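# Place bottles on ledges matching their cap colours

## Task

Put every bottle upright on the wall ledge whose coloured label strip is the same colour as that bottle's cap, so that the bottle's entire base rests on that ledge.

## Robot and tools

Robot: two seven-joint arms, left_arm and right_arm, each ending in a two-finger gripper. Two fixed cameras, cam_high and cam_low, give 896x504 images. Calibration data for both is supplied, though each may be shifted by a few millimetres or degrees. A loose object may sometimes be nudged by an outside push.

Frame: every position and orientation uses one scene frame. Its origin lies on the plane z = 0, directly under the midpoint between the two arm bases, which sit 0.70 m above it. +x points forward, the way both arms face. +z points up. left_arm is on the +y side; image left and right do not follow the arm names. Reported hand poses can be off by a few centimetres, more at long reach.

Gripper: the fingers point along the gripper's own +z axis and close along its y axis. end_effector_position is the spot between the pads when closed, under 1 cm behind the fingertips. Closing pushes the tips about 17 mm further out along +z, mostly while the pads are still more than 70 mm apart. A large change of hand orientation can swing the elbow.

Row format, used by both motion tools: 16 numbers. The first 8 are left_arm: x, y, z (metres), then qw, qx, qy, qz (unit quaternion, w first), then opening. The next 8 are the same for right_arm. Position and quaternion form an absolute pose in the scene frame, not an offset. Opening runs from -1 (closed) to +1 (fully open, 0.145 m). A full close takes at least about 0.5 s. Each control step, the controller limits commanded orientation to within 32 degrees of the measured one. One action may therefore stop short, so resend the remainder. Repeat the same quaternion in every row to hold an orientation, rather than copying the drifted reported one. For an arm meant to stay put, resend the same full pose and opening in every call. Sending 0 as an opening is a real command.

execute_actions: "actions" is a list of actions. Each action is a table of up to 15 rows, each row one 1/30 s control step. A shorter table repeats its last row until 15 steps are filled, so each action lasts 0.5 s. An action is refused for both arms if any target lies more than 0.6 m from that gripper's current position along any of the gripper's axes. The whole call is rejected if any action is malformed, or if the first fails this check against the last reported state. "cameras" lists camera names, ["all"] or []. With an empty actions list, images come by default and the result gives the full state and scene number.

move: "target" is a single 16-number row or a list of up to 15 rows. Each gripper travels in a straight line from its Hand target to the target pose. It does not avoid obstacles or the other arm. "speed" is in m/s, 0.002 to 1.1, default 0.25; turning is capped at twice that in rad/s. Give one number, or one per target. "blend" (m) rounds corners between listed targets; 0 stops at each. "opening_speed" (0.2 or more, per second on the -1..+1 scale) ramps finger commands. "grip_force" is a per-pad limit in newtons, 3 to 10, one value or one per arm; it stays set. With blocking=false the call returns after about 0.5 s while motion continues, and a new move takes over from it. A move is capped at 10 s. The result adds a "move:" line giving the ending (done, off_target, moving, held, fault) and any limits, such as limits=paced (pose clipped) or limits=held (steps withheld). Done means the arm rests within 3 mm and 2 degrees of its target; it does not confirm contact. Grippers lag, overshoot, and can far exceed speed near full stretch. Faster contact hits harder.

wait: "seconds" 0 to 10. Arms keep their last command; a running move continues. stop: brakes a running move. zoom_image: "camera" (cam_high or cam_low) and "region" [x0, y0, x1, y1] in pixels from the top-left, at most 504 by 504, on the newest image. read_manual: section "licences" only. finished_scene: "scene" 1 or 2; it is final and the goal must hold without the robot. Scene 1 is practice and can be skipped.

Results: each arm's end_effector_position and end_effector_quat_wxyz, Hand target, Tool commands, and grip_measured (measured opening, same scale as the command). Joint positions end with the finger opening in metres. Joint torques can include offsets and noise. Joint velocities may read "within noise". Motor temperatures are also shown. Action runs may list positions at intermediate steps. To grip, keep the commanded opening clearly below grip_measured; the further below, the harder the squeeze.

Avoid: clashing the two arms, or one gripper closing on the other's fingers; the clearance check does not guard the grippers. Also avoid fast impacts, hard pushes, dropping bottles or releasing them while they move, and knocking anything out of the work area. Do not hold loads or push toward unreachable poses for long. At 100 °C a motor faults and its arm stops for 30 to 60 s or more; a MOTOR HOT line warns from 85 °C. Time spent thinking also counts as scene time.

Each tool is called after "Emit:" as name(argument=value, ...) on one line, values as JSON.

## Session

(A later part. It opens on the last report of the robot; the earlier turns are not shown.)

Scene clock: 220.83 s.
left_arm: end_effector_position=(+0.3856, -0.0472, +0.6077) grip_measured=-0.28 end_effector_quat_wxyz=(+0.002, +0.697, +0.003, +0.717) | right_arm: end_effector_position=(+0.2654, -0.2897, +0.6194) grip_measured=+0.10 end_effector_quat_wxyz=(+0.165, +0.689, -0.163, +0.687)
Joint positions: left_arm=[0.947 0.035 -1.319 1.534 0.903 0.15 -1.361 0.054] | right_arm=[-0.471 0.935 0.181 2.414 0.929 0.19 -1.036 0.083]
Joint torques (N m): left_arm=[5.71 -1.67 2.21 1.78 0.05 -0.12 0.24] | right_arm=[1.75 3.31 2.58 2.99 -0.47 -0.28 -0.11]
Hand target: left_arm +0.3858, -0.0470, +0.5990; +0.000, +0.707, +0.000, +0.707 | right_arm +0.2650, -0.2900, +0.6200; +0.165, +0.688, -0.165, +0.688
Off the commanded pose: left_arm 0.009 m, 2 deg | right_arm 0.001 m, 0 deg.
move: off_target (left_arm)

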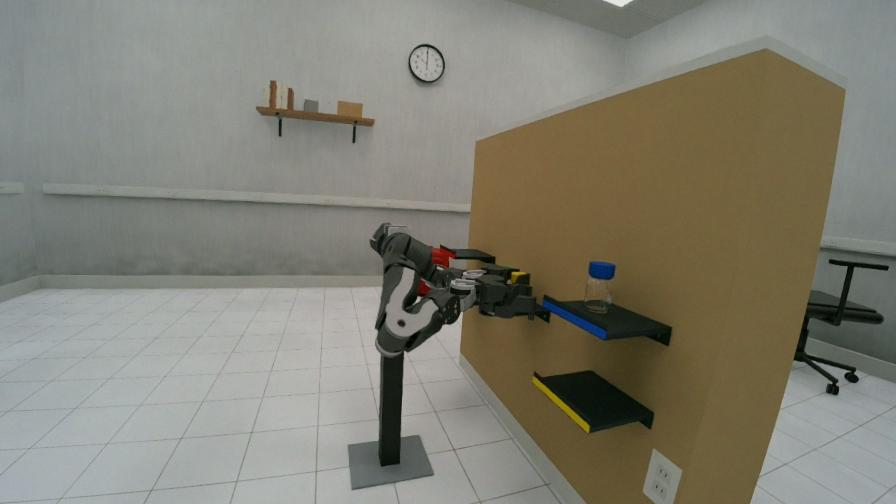

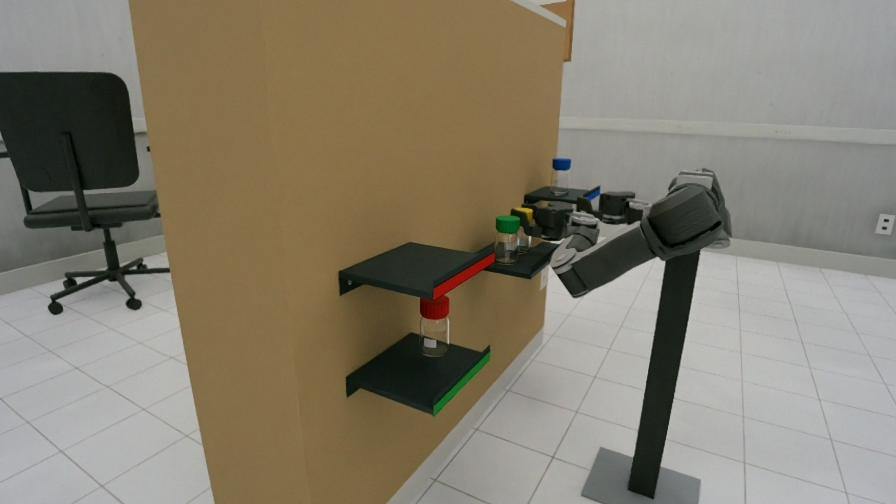

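Emit:
move(target=[[0.386,-0.047,0.608,0,0.7071,0,0.7071,0.05,0.265,-0.29,0.62,0.165,0.6876,-0.165,0.6876,0.1],[0.303,-0.047,0.612,0,0.7071,0,0.7071,0.05,0.265,-0.29,0.62,0.165,0.6876,-0.165,0.6876,0.1],[0.300,0.08,0.612,0,0.7071,0,0.7071,0.05,0.308,-0.178,0.615,0.05,0.705,-0.05,0.705,0.1],[0.295,0.19,0.56,-0.13,0.695,0.13,0.695,0.05,0.308,-0.178,0.615,0.05,0.705,-0.05,0.705,0.1]], speed=0.15, opening_speed=0.8, blend=[0,0.02,0.03,0])

Emit:
move(target=[0.26,0.268,0.514,-0.183,0.683,0.183,0.683,0.6,0.303,-0.05,0.612,0,0.7071,0,0.7071,0.1], speed=0.15, cameras=["all"])

Emit:
zoom_image(camera="cam_high", region=[430, 230, 560, 320])

Emit:
zoom_image(camera="cam_low", region=[380, 180, 640, 400])

Scene clock: 248.13 s.
left_arm: end_effector_position=(+0.2950, +0.1886, +0.5606) grip_measured=+0.05 end_effector_quat_wxyz=(-0.127, +0.696, +0.128, +0.696) | right_arm: end_effector_position=(+0.3076, -0.1791, +0.6166) grip_measured=+0.10 end_effector_quat_wxyz=(+0.050, +0.703, -0.053, +0.707)
Joint positions: left_arm=[0.414 0.912 -1.125 2.199 0.744 -0.059 -1.513 0.079] | right_arm=[0.113 0.821 -0.474 2.356 0.826 0.314 -1.035 0.083]
Joint torques (N m): left_arm=[4.29 2.47 2.07 3.1 -0.46 -0.19 -0.01] | right_arm=[3.15 2.68 1.33 2.45 -0.46 -0.12 0.1]
Hand target: left_arm +0.2950, +0.1900, +0.5600; -0.130, +0.695, +0.130, +0.695 | right_arm +0.3080, -0.1780, +0.6150; +0.050, +0.705, -0.050, +0.705
Off the commanded pose: left_arm 0.002 m, 0 deg | right_arm 0.002 m, 0 deg.
move: done

Scene clock: 249.40 s.
left_arm: end_effector_position=(+0.2601, +0.2667, +0.5140) grip_measured=+0.60 end_effector_quat_wxyz=(-0.181, +0.684, +0.181, +0.683) | right_arm: end_effector_position=(+0.3028, -0.0492, +0.6125) grip_measured=+0.10 end_effector_quat_wxyz=(-0.004, +0.707, +0.000, +0.708)
Joint positions: left_arm=[0.173 1.136 -1.102 2.086 0.665 -0.434 -1.539 0.119] | right_arm=[0.37 0.331 -0.952 2.225 0.578 0.527 -1.213 0.083]
Joint torques (N m): left_arm=[3.34 4.1 1.92 3 -0.41 -0.17 -0.01] | right_arm=[3.49 -0.91 1.61 2.93 -0.47 -0.03 -0.14]
Hand target: left_arm +0.2600, +0.2679, +0.5140; -0.183, +0.683, +0.183, +0.683 | right_arm +0.3030, -0.0500, +0.6120; +0.000, +0.707, +0.000, +0.707
Off the commanded pose: left_arm 0.001 m, 0 deg | right_arm 0.001 m, 0 deg.
move: done

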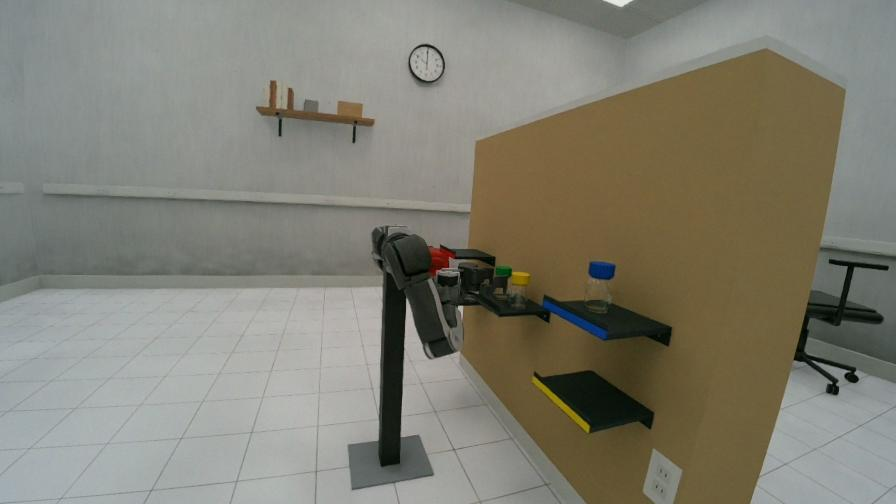

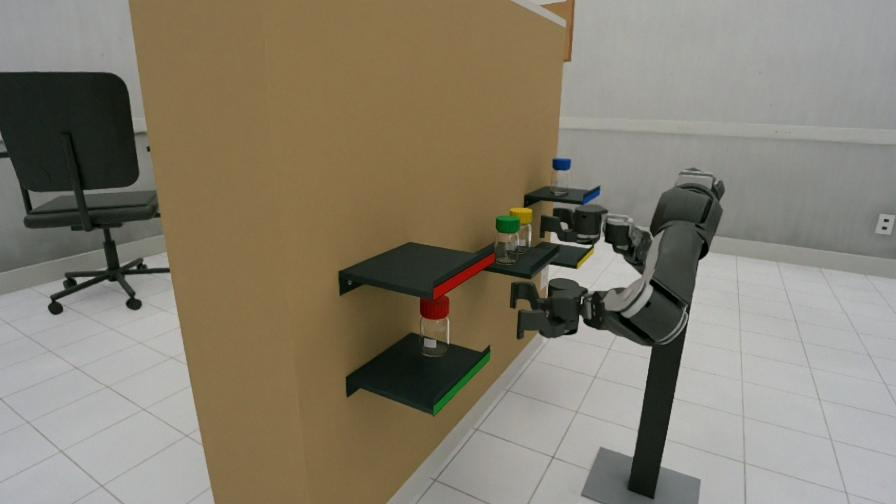

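Scaled by 3.877 from the camera's 896x504 image, which has a finer 1280x720 frame.

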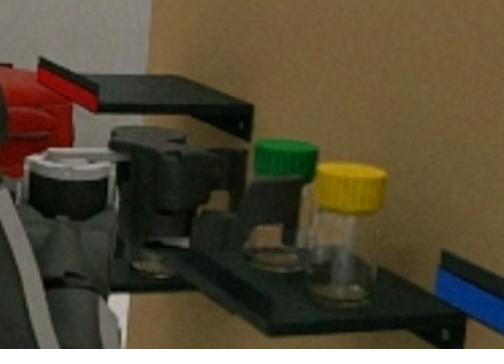

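Scaled by 1.938 from the camera's 896x504 image, which has a finer 1280x720 frame.

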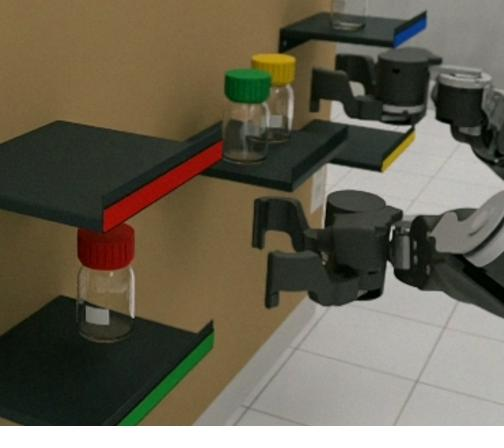

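Emit:
move(target=[0.386,0.341,0.514,-0.183,0.683,0.183,0.683,0.6,0.384,-0.05,0.612,0,0.7071,0,0.7071,0.1], speed=0.12, cameras=["all"])

Emit:
zoom_image(camera="cam_high", region=[430, 230, 560, 320])

Emit:
zoom_image(camera="cam_low", region=[380, 180, 640, 400])

Scene clock: 257.17 s.
left_arm: end_effector_position=(+0.3857, +0.3427, +0.5165) grip_measured=+0.60 end_effector_quat_wxyz=(-0.185, +0.680, +0.185, +0.685) | right_arm: end_effector_position=(+0.3836, -0.0504, +0.6116) grip_measured=+0.10 end_effector_quat_wxyz=(+0.003, +0.707, +0.000, +0.707)
Joint positions: left_arm=[0.59 1.022 -1.073 1.475 1.117 -0.415 -0.953 0.119] | right_arm=[0.603 0.303 -0.867 1.876 0.702 0.425 -1.035 0.083]
Joint torques (N m): left_arm=[6.63 3.84 2.3 1.92 -0.21 -0.32 0.23] | right_arm=[5.47 -0.7 2.91 3.03 -0.32 -0.35 0.14]
Hand target: left_arm +0.3859, +0.3410, +0.5140; -0.183, +0.683, +0.183, +0.683 | right_arm +0.3840, -0.0500, +0.6121; +0.000, +0.707, +0.000, +0.707
Off the commanded pose: left_arm 0.003 m, 1 deg | right_arm 0.001 m, 0 deg.
move: done

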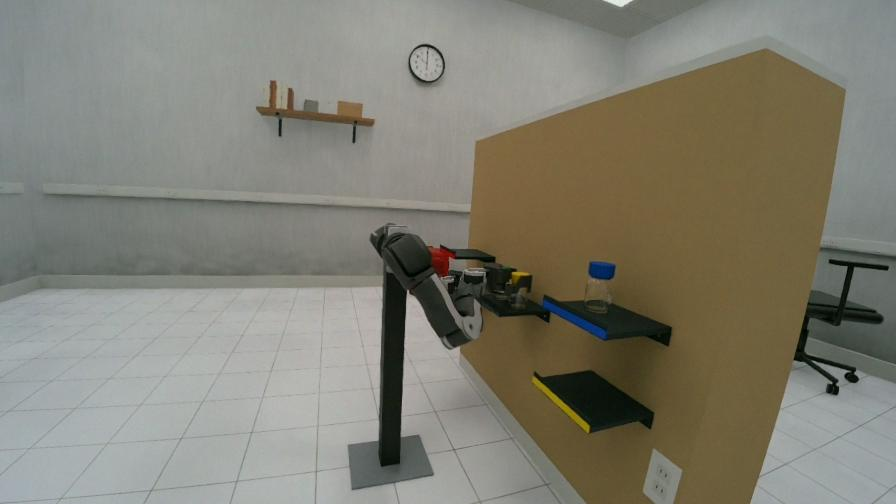

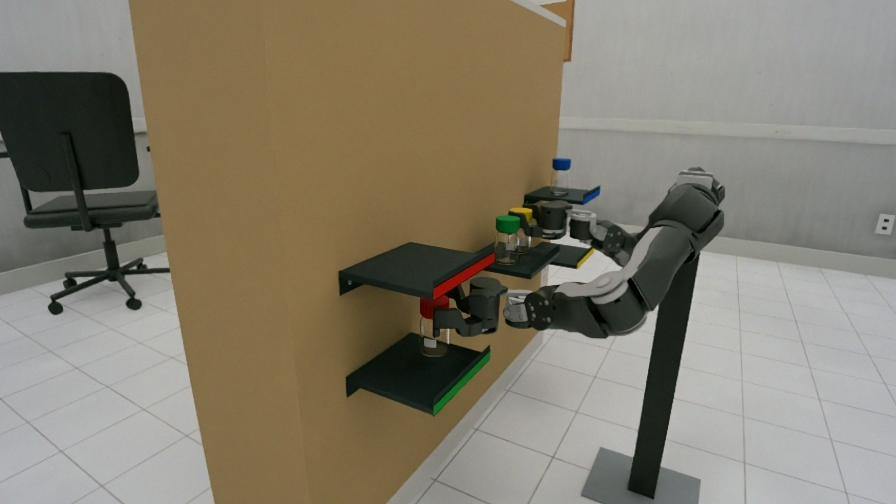

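Scaled by 3.877 from the camera's 896x504 image, which has a finer 1280x720 frame.

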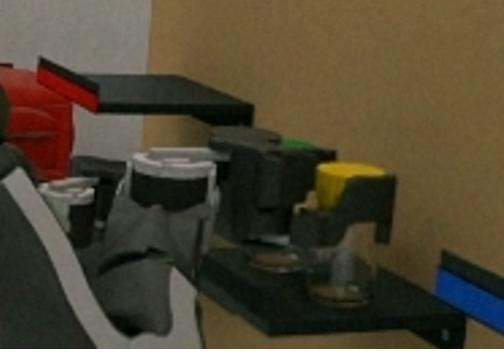

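Scaled by 1.938 from the camera's 896x504 image, which has a finer 1280x720 frame.

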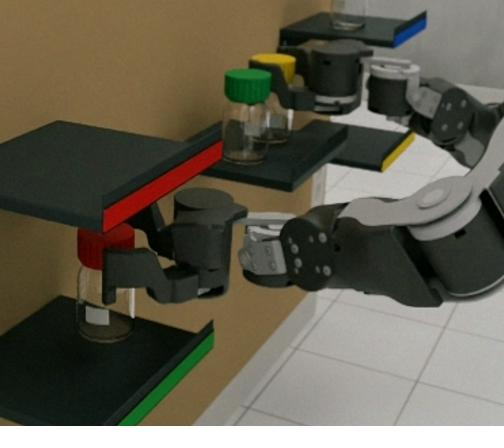

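Emit:
move(target=[[0.387,0.342,0.514,-0.183,0.683,0.183,0.683,0.6,0.381,-0.05,0.612,0,0.7071,0,0.7071,0.1],[0.387,0.342,0.514,-0.183,0.683,0.183,0.683,-0.8,0.381,-0.05,0.612,0,0.7071,0,0.7071,-0.8]], speed=0.05, opening_speed=0.8, cameras=["all"])

Emit:
zoom_image(camera="cam_low", region=[380, 180, 640, 400])

Scene clock: 270.90 s.
left_arm: end_effector_position=(+0.3861, +0.3437, +0.5153) grip_measured=-0.26 end_effector_quat_wxyz=(-0.185, +0.681, +0.184, +0.684) | right_arm: end_effector_position=(+0.3816, -0.0499, +0.6126) grip_measured=-0.28 end_effector_quat_wxyz=(+0.000, +0.706, +0.000, +0.708)
Joint positions: left_arm=[0.59 1.021 -1.073 1.468 1.121 -0.414 -0.945 0.056] | right_arm=[0.598 0.304 -0.867 1.888 0.701 0.425 -1.036 0.055]
Joint torques (N m): left_arm=[7.21 3.65 2.54 1.74 -0.24 -0.35 0.22] | right_arm=[4.65 -0.57 2.51 3.62 -0.36 -0.23 -0.06]
Hand target: left_arm +0.3869, +0.3421, +0.5140; -0.183, +0.683, +0.183, +0.683 | right_arm +0.3810, -0.0501, +0.6120; +0.000, +0.707, +0.000, +0.707
Off the commanded pose: left_arm 0.002 m, 0 deg | right_arm 0.001 m, 0 deg.
move: done

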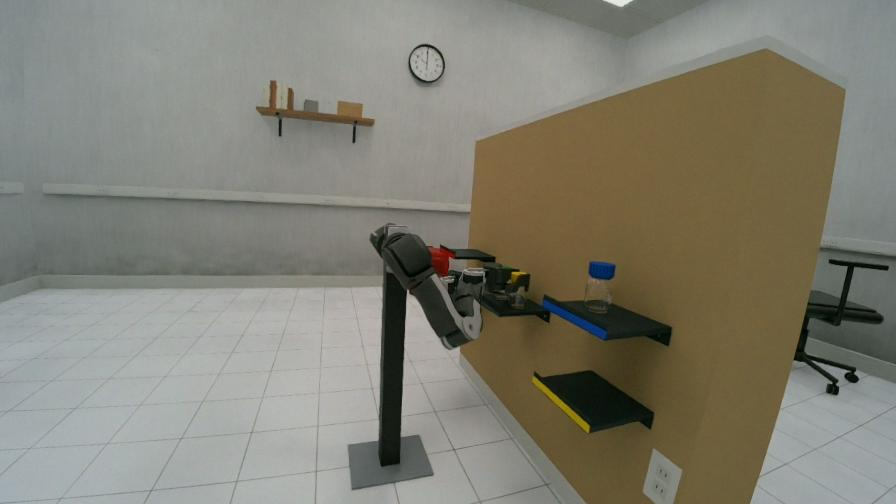

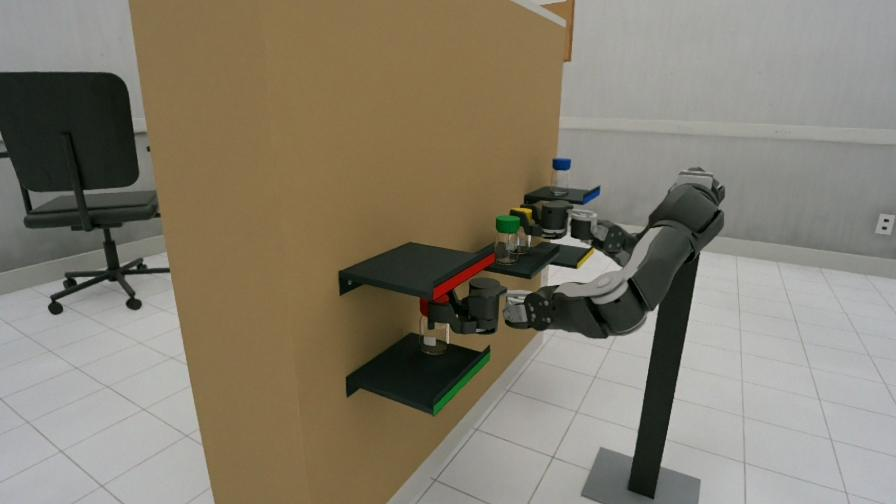

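Scaled by 1.938 from the camera's 896x504 image, which has a finer 1280x720 frame.

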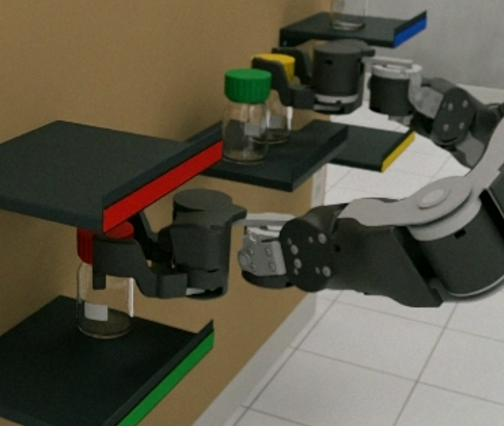

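Emit:
move(target=[[0.387,0.342,0.538,-0.183,0.683,0.183,0.683,-0.8,0.381,-0.05,0.658,0,0.7071,0,0.7071,-0.8],[0.386,0.190,0.54,-0.0616,0.7044,0.0616,0.7044,-0.8,0.383,-0.187,0.655,0.05,0.705,-0.05,0.705,-0.8],[0.386,0.188,0.755,-0.05,0.705,0.05,0.705,-0.8,0.385,-0.19,0.54,0.0923,0.701,-0.0923,0.701,-0.8]], speed=0.14, blend=[0.003,0.015,0], cameras=["all"])

Emit:
zoom_image(camera="cam_low", region=[380, 120, 640, 340])

Emit:
zoom_image(camera="cam_high", region=[430, 200, 690, 430])

Scene clock: 295.03 s.
left_arm: end_effector_position=(+0.3863, +0.1877, +0.7539) grip_measured=-0.26 end_effector_quat_wxyz=(-0.051, +0.706, +0.047, +0.705) | right_arm: end_effector_position=(+0.3846, -0.1912, +0.5373) grip_measured=-0.28 end_effector_quat_wxyz=(+0.094, +0.706, -0.094, +0.696)
Joint positions: left_arm=[1.253 0.927 -0.875 2.019 1.584 0.48 -1.167 0.056] | right_arm=[0.317 0.61 -0.663 1.77 0.681 0.077 -0.923 0.055]
Joint torques (N m): left_arm=[7.61 0.7 3.63 0.53 -0.26 -0.32 -0.06] | right_arm=[5.18 2.02 2.3 3.47 -0.66 -0.55 0.09]
Hand target: left_arm +0.3860, +0.1880, +0.7549; -0.050, +0.705, +0.050, +0.705 | right_arm +0.3850, -0.1899, +0.5399; +0.092, +0.701, -0.092, +0.701
Off the commanded pose: left_arm 0.001 m, 0 deg | right_arm 0.003 m, 1 deg.
joint sent to its limit (left arm) — joint 5 (forearm roll), upper limit. The joint targets still meet the commanded pose.
move: done

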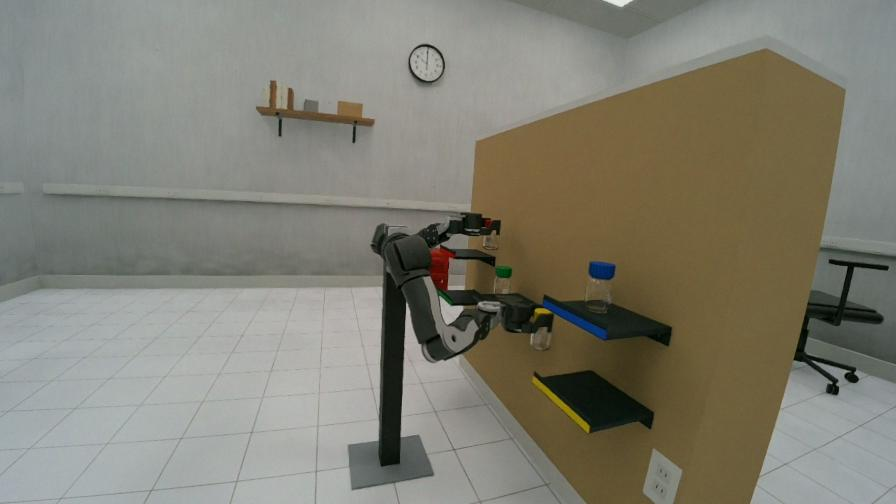

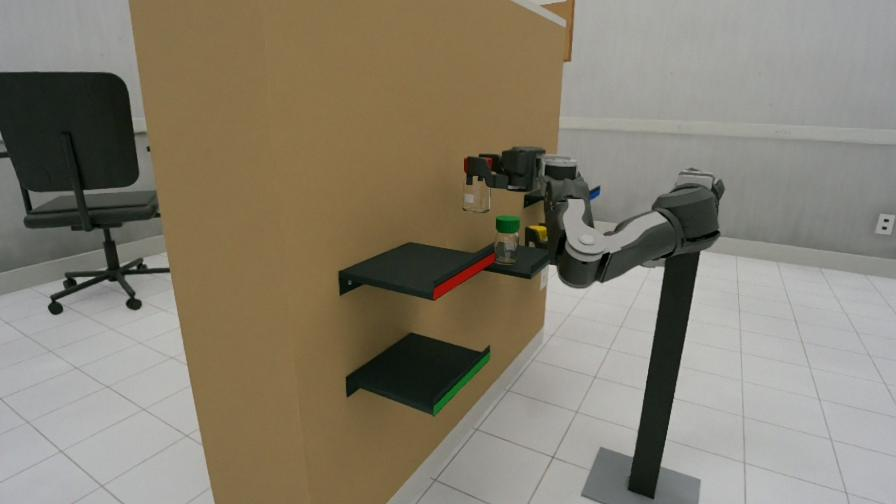

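Scaled by 1.938 from the camera's 896x504 image, which has a finer 1280x720 frame.

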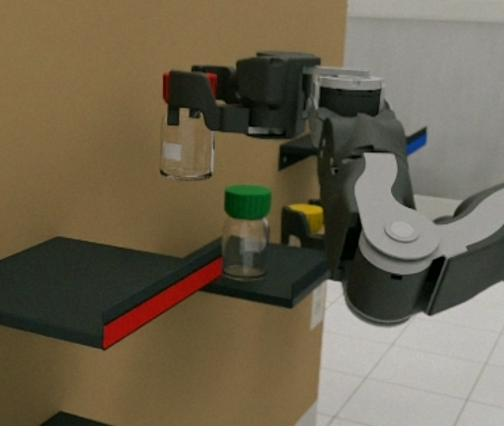

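Scaled by 1.938 from the camera's 896x504 image, which has a finer 1280x720 frame.

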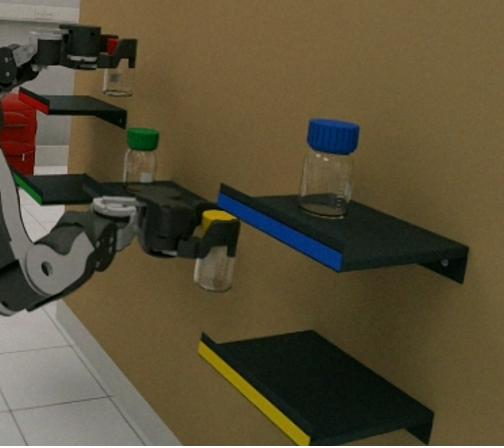

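Emit:
move(target=[[0.386,0.372,0.755,-0.135,0.694,0.135,0.694,-0.8,0.385,-0.378,0.545,0.183,0.683,-0.183,0.683,-0.8],[0.386,0.372,0.713,-0.135,0.694,0.135,0.694,-0.8,0.385,-0.380,0.526,0.183,0.683,-0.183,0.683,-0.8]], speed=0.13, blend=[0.003,0], cameras=["all"])

Emit:
zoom_image(camera="cam_low", region=[330, 120, 590, 340])

Emit:
zoom_image(camera="cam_high", region=[430, 200, 690, 430])

Scene clock: 307.73 s.
left_arm: end_effector_position=(+0.3858, +0.3728, +0.7112) grip_measured=-0.26 end_effector_quat_wxyz=(-0.136, +0.697, +0.137, +0.690) | right_arm: end_effector_position=(+0.3841, -0.3815, +0.5239) grip_measured=-0.28 end_effector_quat_wxyz=(+0.185, +0.687, -0.186, +0.678)
Joint positions: left_arm=[1.005 1.408 -0.857 1.729 1.514 0.174 -0.674 0.056] | right_arm=[0.245 0.91 -0.425 1.419 0.953 -0.173 -0.664 0.055]
Joint torques (N m): left_arm=[6.16 3.84 3.59 0.98 -0.38 -0.83 0.22] | right_arm=[4.71 5.71 3.43 2.63 -0.52 -0.68 0.16]
Hand target: left_arm +0.3860, +0.3720, +0.7131; -0.135, +0.694, +0.135, +0.694 | right_arm +0.3850, -0.3800, +0.5259; +0.183, +0.683, -0.183, +0.683
Off the commanded pose: left_arm 0.002 m, 1 deg | right_arm 0.003 m, 1 deg.
move: done

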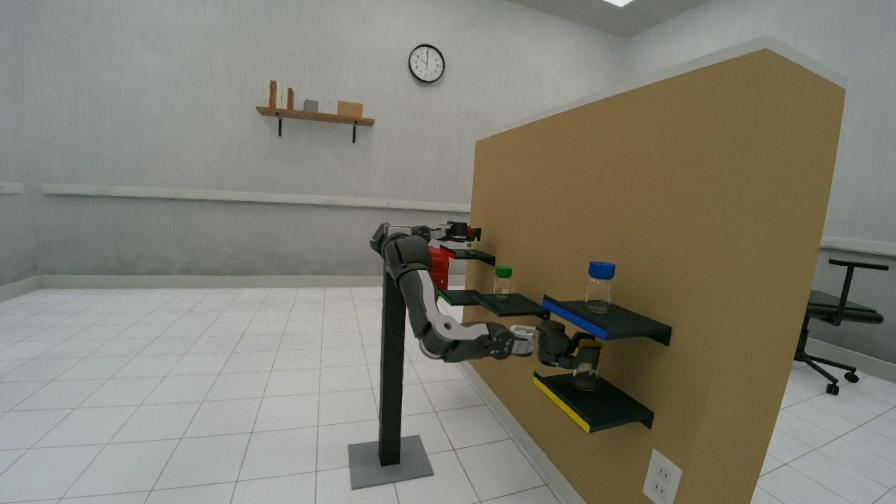

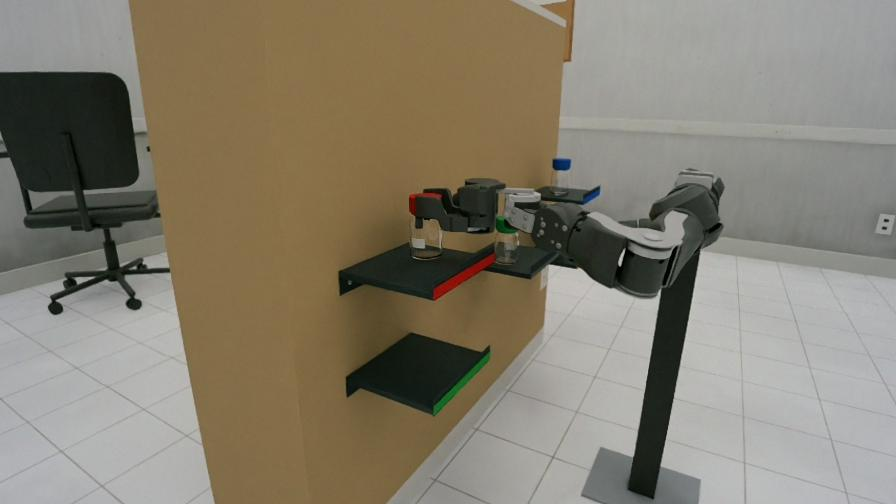

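Scaled by 1.938 from the camera's 896x504 image, which has a finer 1280x720 frame.

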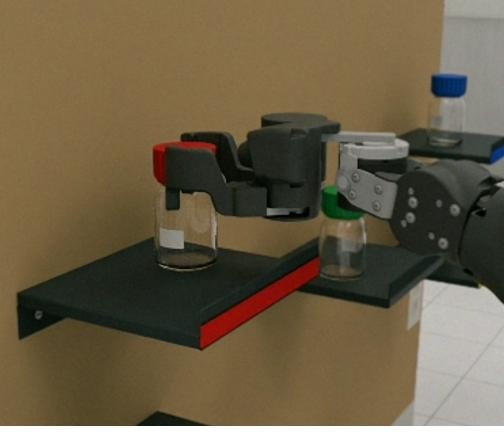

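Scaled by 1.938 from the camera's 896x504 image, which has a finer 1280x720 frame.

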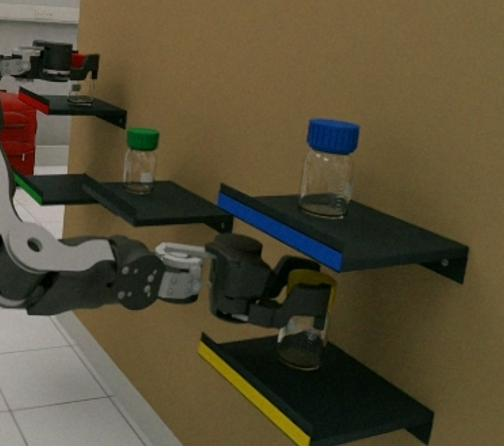

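Emit:
move(target=[[0.386,0.372,0.707,-0.135,0.694,0.135,0.694,-0.8,0.385,-0.380,0.520,0.183,0.683,-0.183,0.683,-0.8],[0.386,0.372,0.704,-0.135,0.694,0.135,0.694,-0.8,0.385,-0.380,0.517,0.183,0.683,-0.183,0.683,-0.8]], speed=0.02, blend=[0.001,0])

Scene clock: 313.80 s.
left_arm: end_effector_position=(+0.3856, +0.3729, +0.7085) grip_measured=-0.26 end_effector_quat_wxyz=(-0.135, +0.689, +0.139, +0.698) | right_arm: end_effector_position=(+0.3844, -0.3816, +0.5164) grip_measured=-0.28 end_effector_quat_wxyz=(+0.185, +0.685, -0.187, +0.679)
Joint positions: left_arm=[0.977 1.41 -0.857 1.731 1.5 0.125 -0.673 0.056] | right_arm=[0.243 0.885 -0.425 1.387 0.933 -0.196 -0.648 0.055]
Joint torques (N m): left_arm=[4.71 4.13 2.51 0.9 -0.2 -0.52 0.23] | right_arm=[4.5 5.31 2.97 2.45 -0.49 -0.66 0.16]
Hand target: left_arm +0.3859, +0.3721, +0.7041; -0.135, +0.694, +0.135, +0.694 | right_arm +0.3850, -0.3800, +0.5170; +0.183, +0.683, -0.183, +0.683
Off the commanded pose: left_arm 0.005 m, 1 deg | right_arm 0.002 m, 1 deg.
move: off_target (left_arm)

Emit:
move(target=[0.386,0.372,0.707,-0.135,0.694,0.135,0.694,-0.8,0.385,-0.380,0.513,0.183,0.683,-0.183,0.683,-0.8], speed=0.02)

Emit:
move(target=[0.386,0.372,0.708,-0.135,0.694,0.135,0.694,0.2,0.385,-0.380,0.509,0.183,0.683,-0.183,0.683,-0.8], speed=0.02, opening_speed=0.8, cameras=["all"])

Emit:
zoom_image(camera="cam_low", region=[330, 120, 590, 340])

Emit:
zoom_image(camera="cam_high", region=[430, 200, 690, 430])

Scene clock: 327.70 s.
left_arm: end_effector_position=(+0.3857, +0.3728, +0.7085) grip_measured=-0.26 end_effector_quat_wxyz=(-0.136, +0.691, +0.137, +0.697) | right_arm: end_effector_position=(+0.3849, -0.3815, +0.5159) grip_measured=-0.28 end_effector_quat_wxyz=(+0.186, +0.681, -0.184, +0.684)
Joint positions: left_arm=[0.98 1.41 -0.857 1.731 1.5 0.132 -0.672 0.056] | right_arm=[0.243 0.876 -0.425 1.374 0.916 -0.214 -0.641 0.055]
Joint torques (N m): left_arm=[6.21 3.89 3.3 0.76 -0.14 -0.32 0.2] | right_arm=[4.15 4.84 2.86 2.11 -0.21 -0.43 0.19]
Hand target: left_arm +0.3860, +0.3720, +0.7071; -0.135, +0.694, +0.135, +0.694 | right_arm +0.3849, -0.3801, +0.5130; +0.183, +0.683, -0.183, +0.683
Off the commanded pose: left_arm 0.002 m, 1 deg | right_arm 0.003 m, 0 deg.
move: done

Scene clock: 329.17 s.
left_arm: end_effector_position=(+0.3857, +0.3727, +0.7083) grip_measured=+0.20 end_effector_quat_wxyz=(-0.137, +0.693, +0.136, +0.695) | right_arm: end_effector_position=(+0.3852, -0.3814, +0.5153) grip_measured=-0.28 end_effector_quat_wxyz=(+0.187, +0.676, -0.182, +0.689)
Joint positions: left_arm=[0.982 1.41 -0.857 1.731 1.502 0.141 -0.672 0.09] | right_arm=[0.243 0.867 -0.425 1.36 0.899 -0.232 -0.635 0.055]
Joint torques (N m): left_arm=[6.37 3.78 3.51 0.7 -0.16 -0.44 0.19] | right_arm=[3.81 4.29 2.78 1.77 0.09 -0.15 0.21]
Hand target: left_arm +0.3860, +0.3720, +0.7081; -0.135, +0.694, +0.135, +0.694 | right_arm +0.3849, -0.3801, +0.5090; +0.183, +0.683, -0.183, +0.683
Off the commanded pose: left_arm 0.001 m, 0 deg | right_arm 0.006 m, 1 deg.
move: off_target (right_arm)

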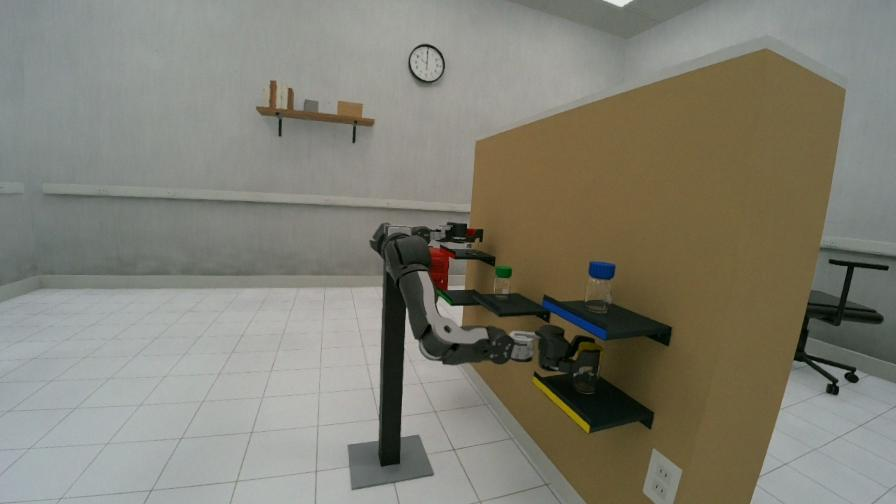

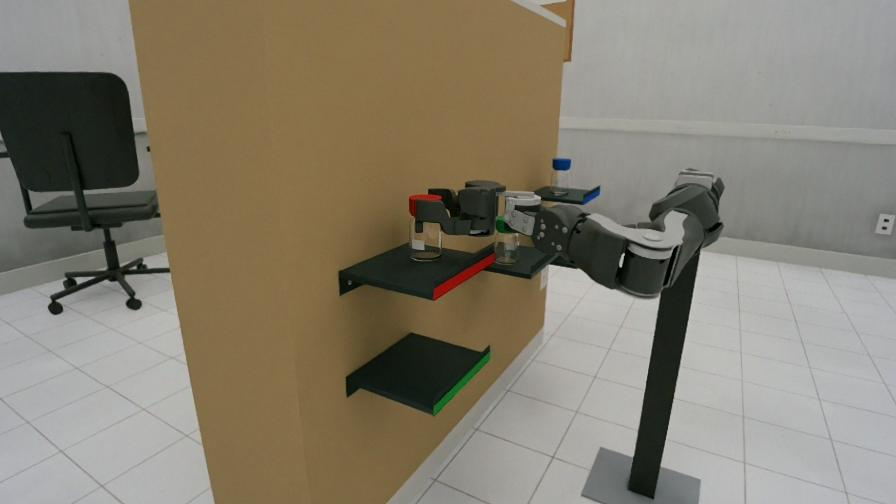

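Scaled by 1.938 from the camera's 896x504 image, which has a finer 1280x720 frame.

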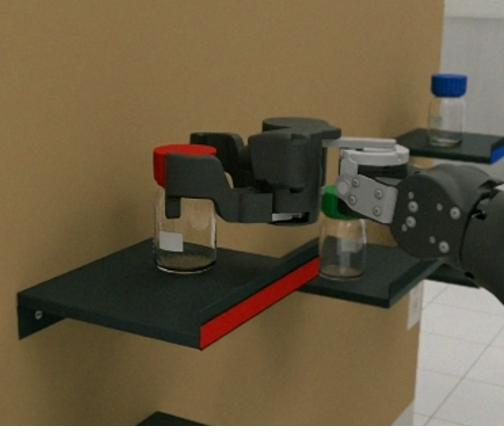

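Scaled by 1.938 from the camera's 896x504 image, which has a finer 1280x720 frame.

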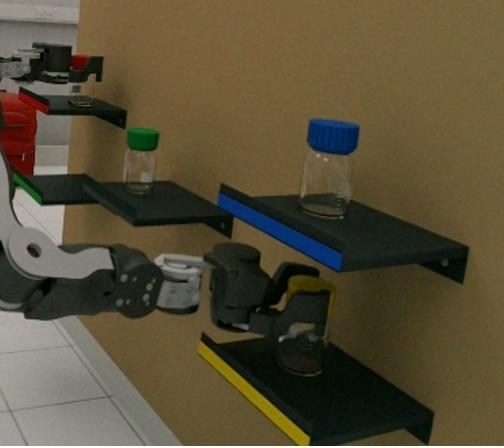

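Emit:
move(target=[[0.386,0.372,0.708,-0.135,0.694,0.135,0.694,0.2,0.385,-0.380,0.514,0.183,0.683,-0.183,0.683,0.25],[0.295,0.335,0.713,-0.135,0.694,0.135,0.694,0.2,0.27,-0.315,0.52,0.183,0.683,-0.183,0.683,0.25],[0.295,0.185,0.65,-0.0616,0.7044,0.0616,0.7044,0.2,0.26,-0.28,0.516,0.183,0.683,-0.183,0.683,0.25],[0.298,0.057,0.612,0,0.7071,0,0.7071,0.2,0.26,-0.28,0.516,0.183,0.683,-0.183,0.683,0.25]], speed=0.15, opening_speed=0.8, blend=[0,0.02,0.02,0], cameras=["all"])

Emit:
zoom_image(camera="cam_low", region=[420, 180, 600, 300])

Emit:
zoom_image(camera="cam_high", region=[430, 230, 560, 320])

Scene clock: 348.27 s.
left_arm: end_effector_position=(+0.2979, +0.0565, +0.6140) grip_measured=+0.20 end_effector_quat_wxyz=(+0.003, +0.705, +0.001, +0.709) | right_arm: end_effector_position=(+0.2605, -0.2808, +0.5164) grip_measured=+0.25 end_effector_quat_wxyz=(+0.183, +0.682, -0.183, +0.684)
Joint positions: left_arm=[0.821 0.55 -1.385 2.264 0.926 0.201 -1.579 0.09] | right_arm=[-0.388 0.849 -0.332 2.078 0.576 -0.217 -1.125 0.094]
Joint torques (N m): left_arm=[5.13 0.25 1.63 2.52 -0.46 0.01 0.05] | right_arm=[1.54 2.99 1.8 3.77 -0.5 -0.06 -0.09]
Hand target: left_arm +0.2980, +0.0570, +0.6120; +0.000, +0.707, +0.000, +0.707 | right_arm +0.2600, -0.2800, +0.5161; +0.183, +0.683, -0.183, +0.683
Off the commanded pose: left_arm 0.002 m, 0 deg | right_arm 0.001 m, 0 deg.
joint sent to its limit (left arm) — joint 7 (wrist yaw), lower limit. The joint targets still meet the commanded pose.
move: done

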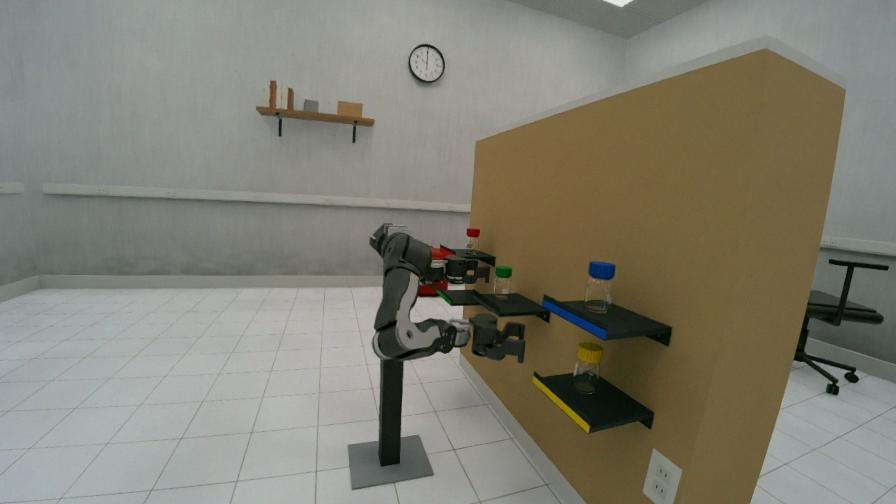

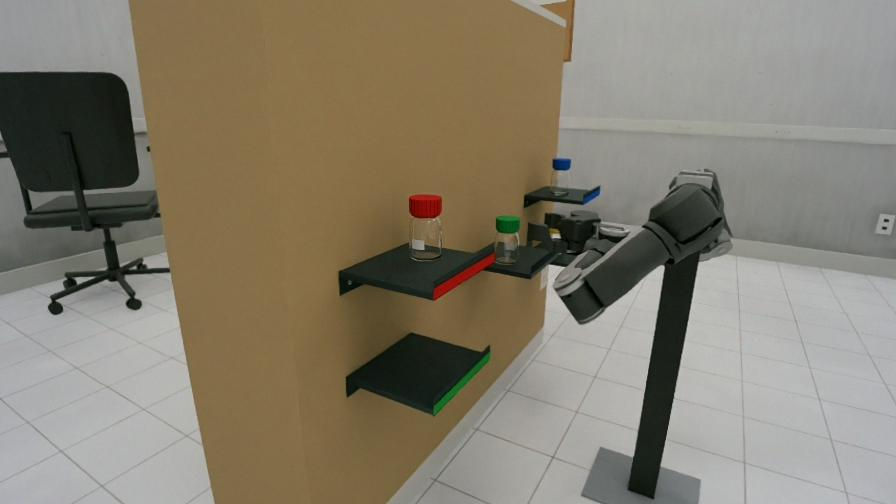

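Scaled by 2.800 from the camera's 896x504 image, which has a finer 1280x720 frame.

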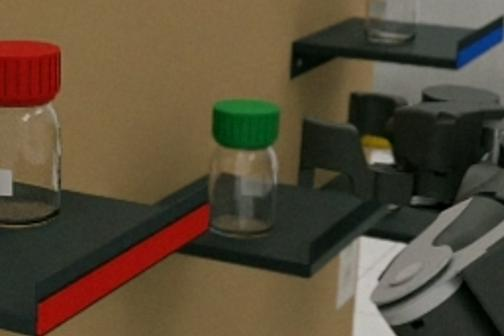

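Scaled by 3.877 from the camera's 896x504 image, which has a finer 1280x720 frame.

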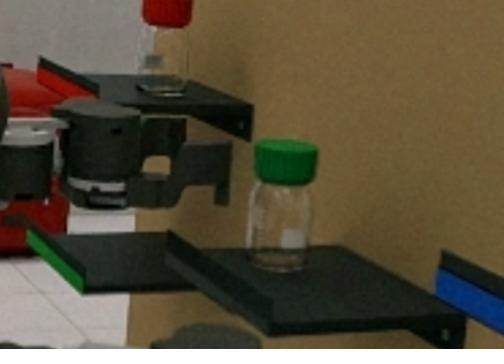

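Emit:
move(target=[[0.378,0.057,0.611,0,0.7071,0,0.7071,0.2,0.26,-0.28,0.516,0.183,0.683,-0.183,0.683,0.25],[0.378,0.057,0.611,0,0.7071,0,0.7071,-0.8,0.26,-0.28,0.516,0.183,0.683,-0.183,0.683,0.25]], speed=0.12, opening_speed=0.8, cameras=["all"])

Emit:
zoom_image(camera="cam_low", region=[420, 180, 600, 300])

Scene clock: 361.10 s.
left_arm: end_effector_position=(+0.3779, +0.0570, +0.6112) grip_measured=-0.27 end_effector_quat_wxyz=(-0.001, +0.707, -0.001, +0.707) | right_arm: end_effector_position=(+0.2605, -0.2808, +0.5164) grip_measured=+0.25 end_effector_quat_wxyz=(+0.183, +0.682, -0.183, +0.684)
Joint positions: left_arm=[0.959 0.524 -1.306 1.919 1.056 0.113 -1.294 0.055] | right_arm=[-0.388 0.849 -0.332 2.078 0.576 -0.217 -1.125 0.094]
Joint torques (N m): left_arm=[7.82 0.04 2.85 2.56 -0.39 -0.3 0.09] | right_arm=[1.31 3.05 1.87 3.86 -0.52 -0.04 -0.09]
Hand target: left_arm +0.3780, +0.0570, +0.6109; +0.000, +0.707, +0.000, +0.707 | right_arm +0.2600, -0.2800, +0.5161; +0.183, +0.683, -0.183, +0.683
Off the commanded pose: left_arm 0.000 m, 0 deg | right_arm 0.001 m, 0 deg.
move: done

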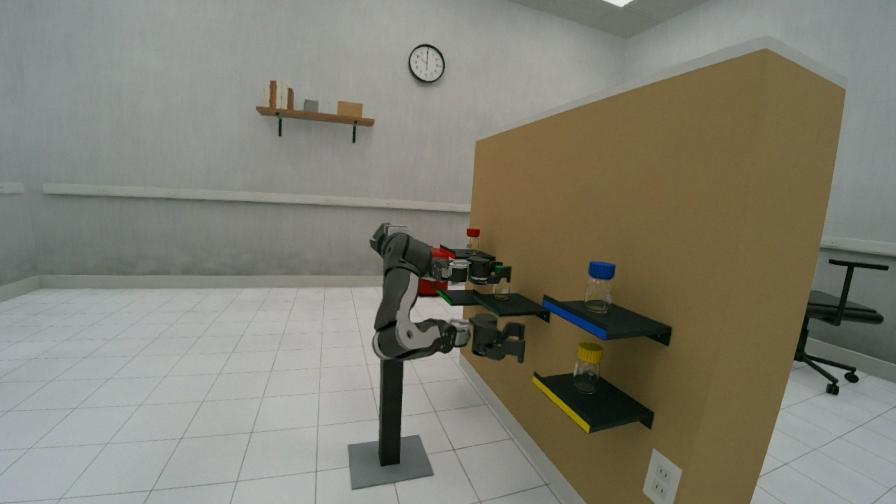

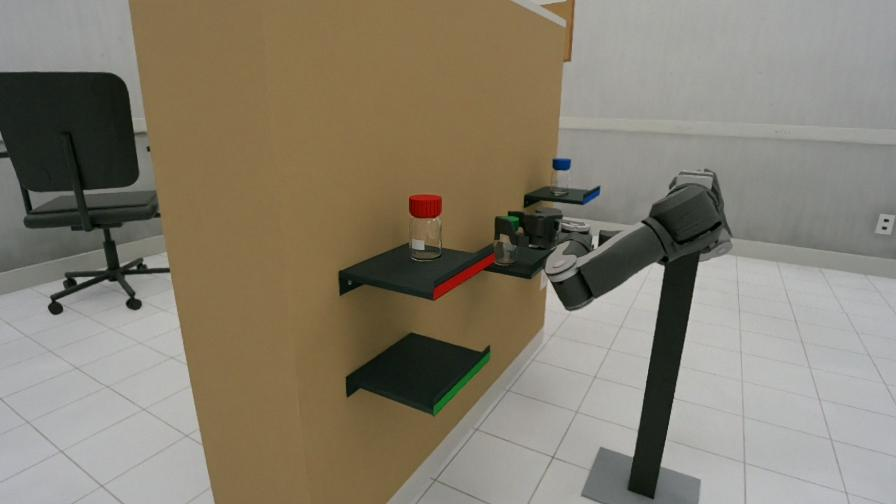

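Scaled by 2.800 from the camera's 896x504 image, which has a finer 1280x720 frame.

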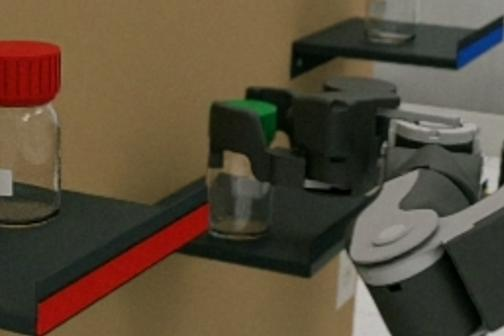

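Emit:
move(target=[[0.379,0.057,0.638,0,0.7071,0,0.7071,-0.8,0.26,-0.28,0.516,0.183,0.683,-0.183,0.683,0.25],[0.384,0.187,0.64,-0.05,0.705,0.05,0.705,-0.8,0.26,-0.28,0.516,0.183,0.683,-0.183,0.683,0.25],[0.385,0.19,0.545,-0.0923,0.701,0.0923,0.701,-0.8,0.26,-0.28,0.516,0.183,0.683,-0.183,0.683,0.25],[0.385,0.372,0.545,-0.183,0.683,0.183,0.683,-0.8,0.26,-0.28,0.516,0.183,0.683,-0.183,0.683,0.25],[0.385,0.373,0.525,-0.183,0.683,0.183,0.683,-0.8,0.26,-0.28,0.516,0.183,0.683,-0.183,0.683,0.25]], speed=0.14, blend=[0.003,0.015,0.005,0.003,0], cameras=["all"])

Emit:
zoom_image(camera="cam_low", region=[330, 180, 590, 420])

Scene clock: 379.10 s.
left_arm: end_effector_position=(+0.3840, +0.3725, +0.5217) grip_measured=-0.27 end_effector_quat_wxyz=(-0.184, +0.688, +0.184, +0.678) | right_arm: end_effector_position=(+0.2605, -0.2808, +0.5164) grip_measured=+0.25 end_effector_quat_wxyz=(+0.183, +0.682, -0.183, +0.684)
Joint positions: left_arm=[0.712 1.125 -1.234 1.439 1.271 -0.474 -0.852 0.055] | right_arm=[-0.388 0.849 -0.332 2.078 0.576 -0.217 -1.125 0.094]
Joint torques (N m): left_arm=[7.61 5.1 3.34 1.18 -0.39 -0.73 0.22] | right_arm=[1.57 3.13 1.78 3.9 -0.53 -0.07 -0.1]
Hand target: left_arm +0.3850, +0.3731, +0.5251; -0.183, +0.683, +0.183, +0.683 | right_arm +0.2600, -0.2800, +0.5161; +0.183, +0.683, -0.183, +0.683
Off the commanded pose: left_arm 0.004 m, 1 deg | right_arm 0.001 m, 0 deg.
move: off_target (left_arm)

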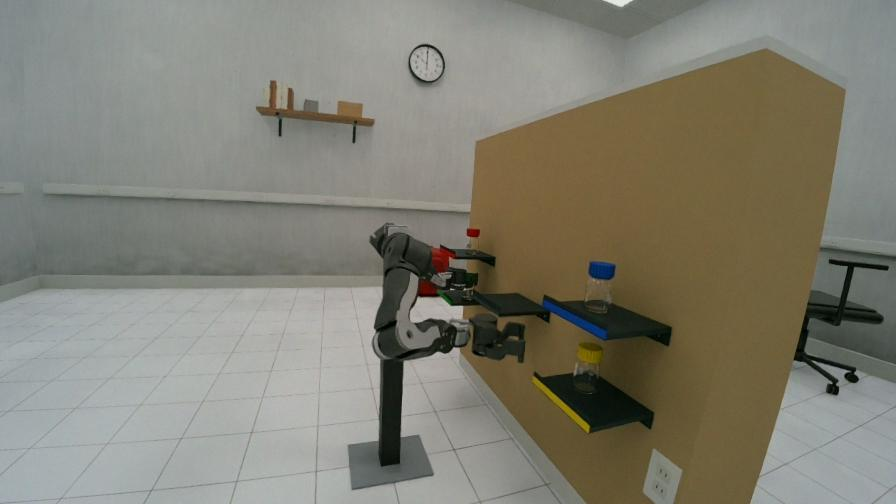

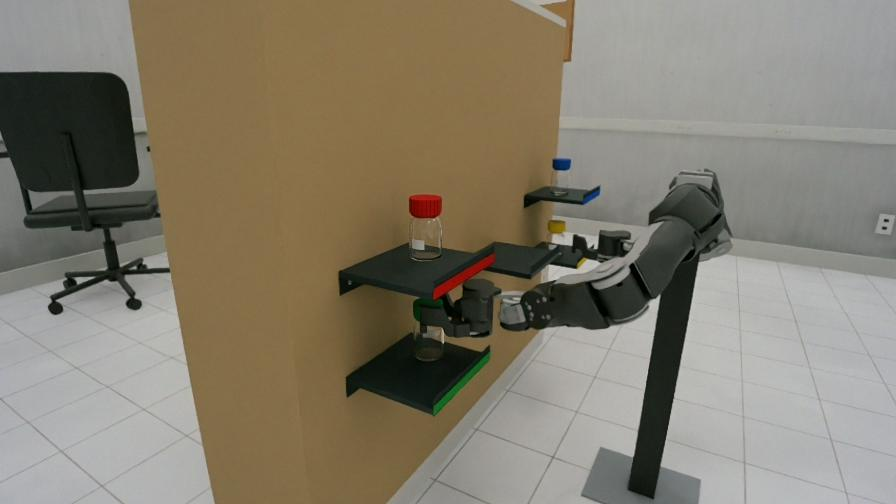

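Scaled by 1.938 from the camera's 896x504 image, which has a finer 1280x720 frame.

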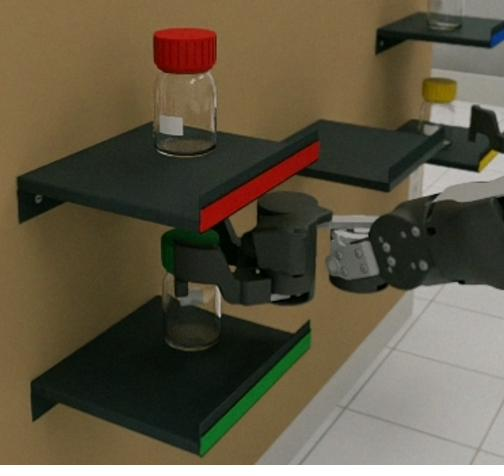

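Emit:
move(target=[0.385,0.373,0.518,-0.183,0.683,0.183,0.683,-0.8,0.26,-0.28,0.516,0.183,0.683,-0.183,0.683,0.25], speed=0.02)

Emit:
move(target=[0.385,0.373,0.513,-0.183,0.683,0.183,0.683,-0.8,0.26,-0.28,0.516,0.183,0.683,-0.183,0.683,0.25], speed=0.02)

Scene clock: 384.23 s.
left_arm: end_effector_position=(+0.3848, +0.3751, +0.5202) grip_measured=-0.27 end_effector_quat_wxyz=(-0.186, +0.682, +0.186, +0.683) | right_arm: end_effector_position=(+0.2605, -0.2808, +0.5164) grip_measured=+0.25 end_effector_quat_wxyz=(+0.183, +0.682, -0.183, +0.684)
Joint positions: left_arm=[0.708 1.113 -1.234 1.413 1.265 -0.496 -0.846 0.055] | right_arm=[-0.388 0.849 -0.332 2.078 0.576 -0.217 -1.125 0.094]
Joint torques (N m): left_arm=[6.08 3.86 2.29 1.05 -0.34 -0.65 0.24] | right_arm=[1.57 3.1 1.87 3.9 -0.52 -0.05 -0.11]
Hand target: left_arm +0.3850, +0.3730, +0.5181; -0.183, +0.683, +0.183, +0.683 | right_arm +0.2600, -0.2800, +0.5161; +0.183, +0.683, -0.183, +0.683
Off the commanded pose: left_arm 0.003 m, 1 deg | right_arm 0.001 m, 0 deg.
move: done

Scene clock: 384.93 s.
left_arm: end_effector_position=(+0.3856, +0.3758, +0.5200) grip_measured=-0.27 end_effector_quat_wxyz=(-0.186, +0.675, +0.186, +0.689) | right_arm: end_effector_position=(+0.2605, -0.2808, +0.5164) grip_measured=+0.25 end_effector_quat_wxyz=(+0.183, +0.682, -0.183, +0.684)
Joint positions: left_arm=[0.704 1.103 -1.234 1.395 1.253 -0.518 -0.844 0.055] | right_arm=[-0.388 0.849 -0.332 2.078 0.576 -0.217 -1.125 0.094]
Joint torques (N m): left_arm=[5.21 3.36 1.74 0.95 -0.06 -0.37 0.29] | right_arm=[1.36 2.97 1.77 4.03 -0.55 -0.03 -0.09]
Hand target: left_arm +0.3849, +0.3730, +0.5131; -0.183, +0.683, +0.183, +0.683 | right_arm +0.2600, -0.2800, +0.5161; +0.183, +0.683, -0.183, +0.683
Off the commanded pose: left_arm 0.008 m, 1 deg | right_arm 0.001 m, 0 deg.
move: off_target (left_arm)


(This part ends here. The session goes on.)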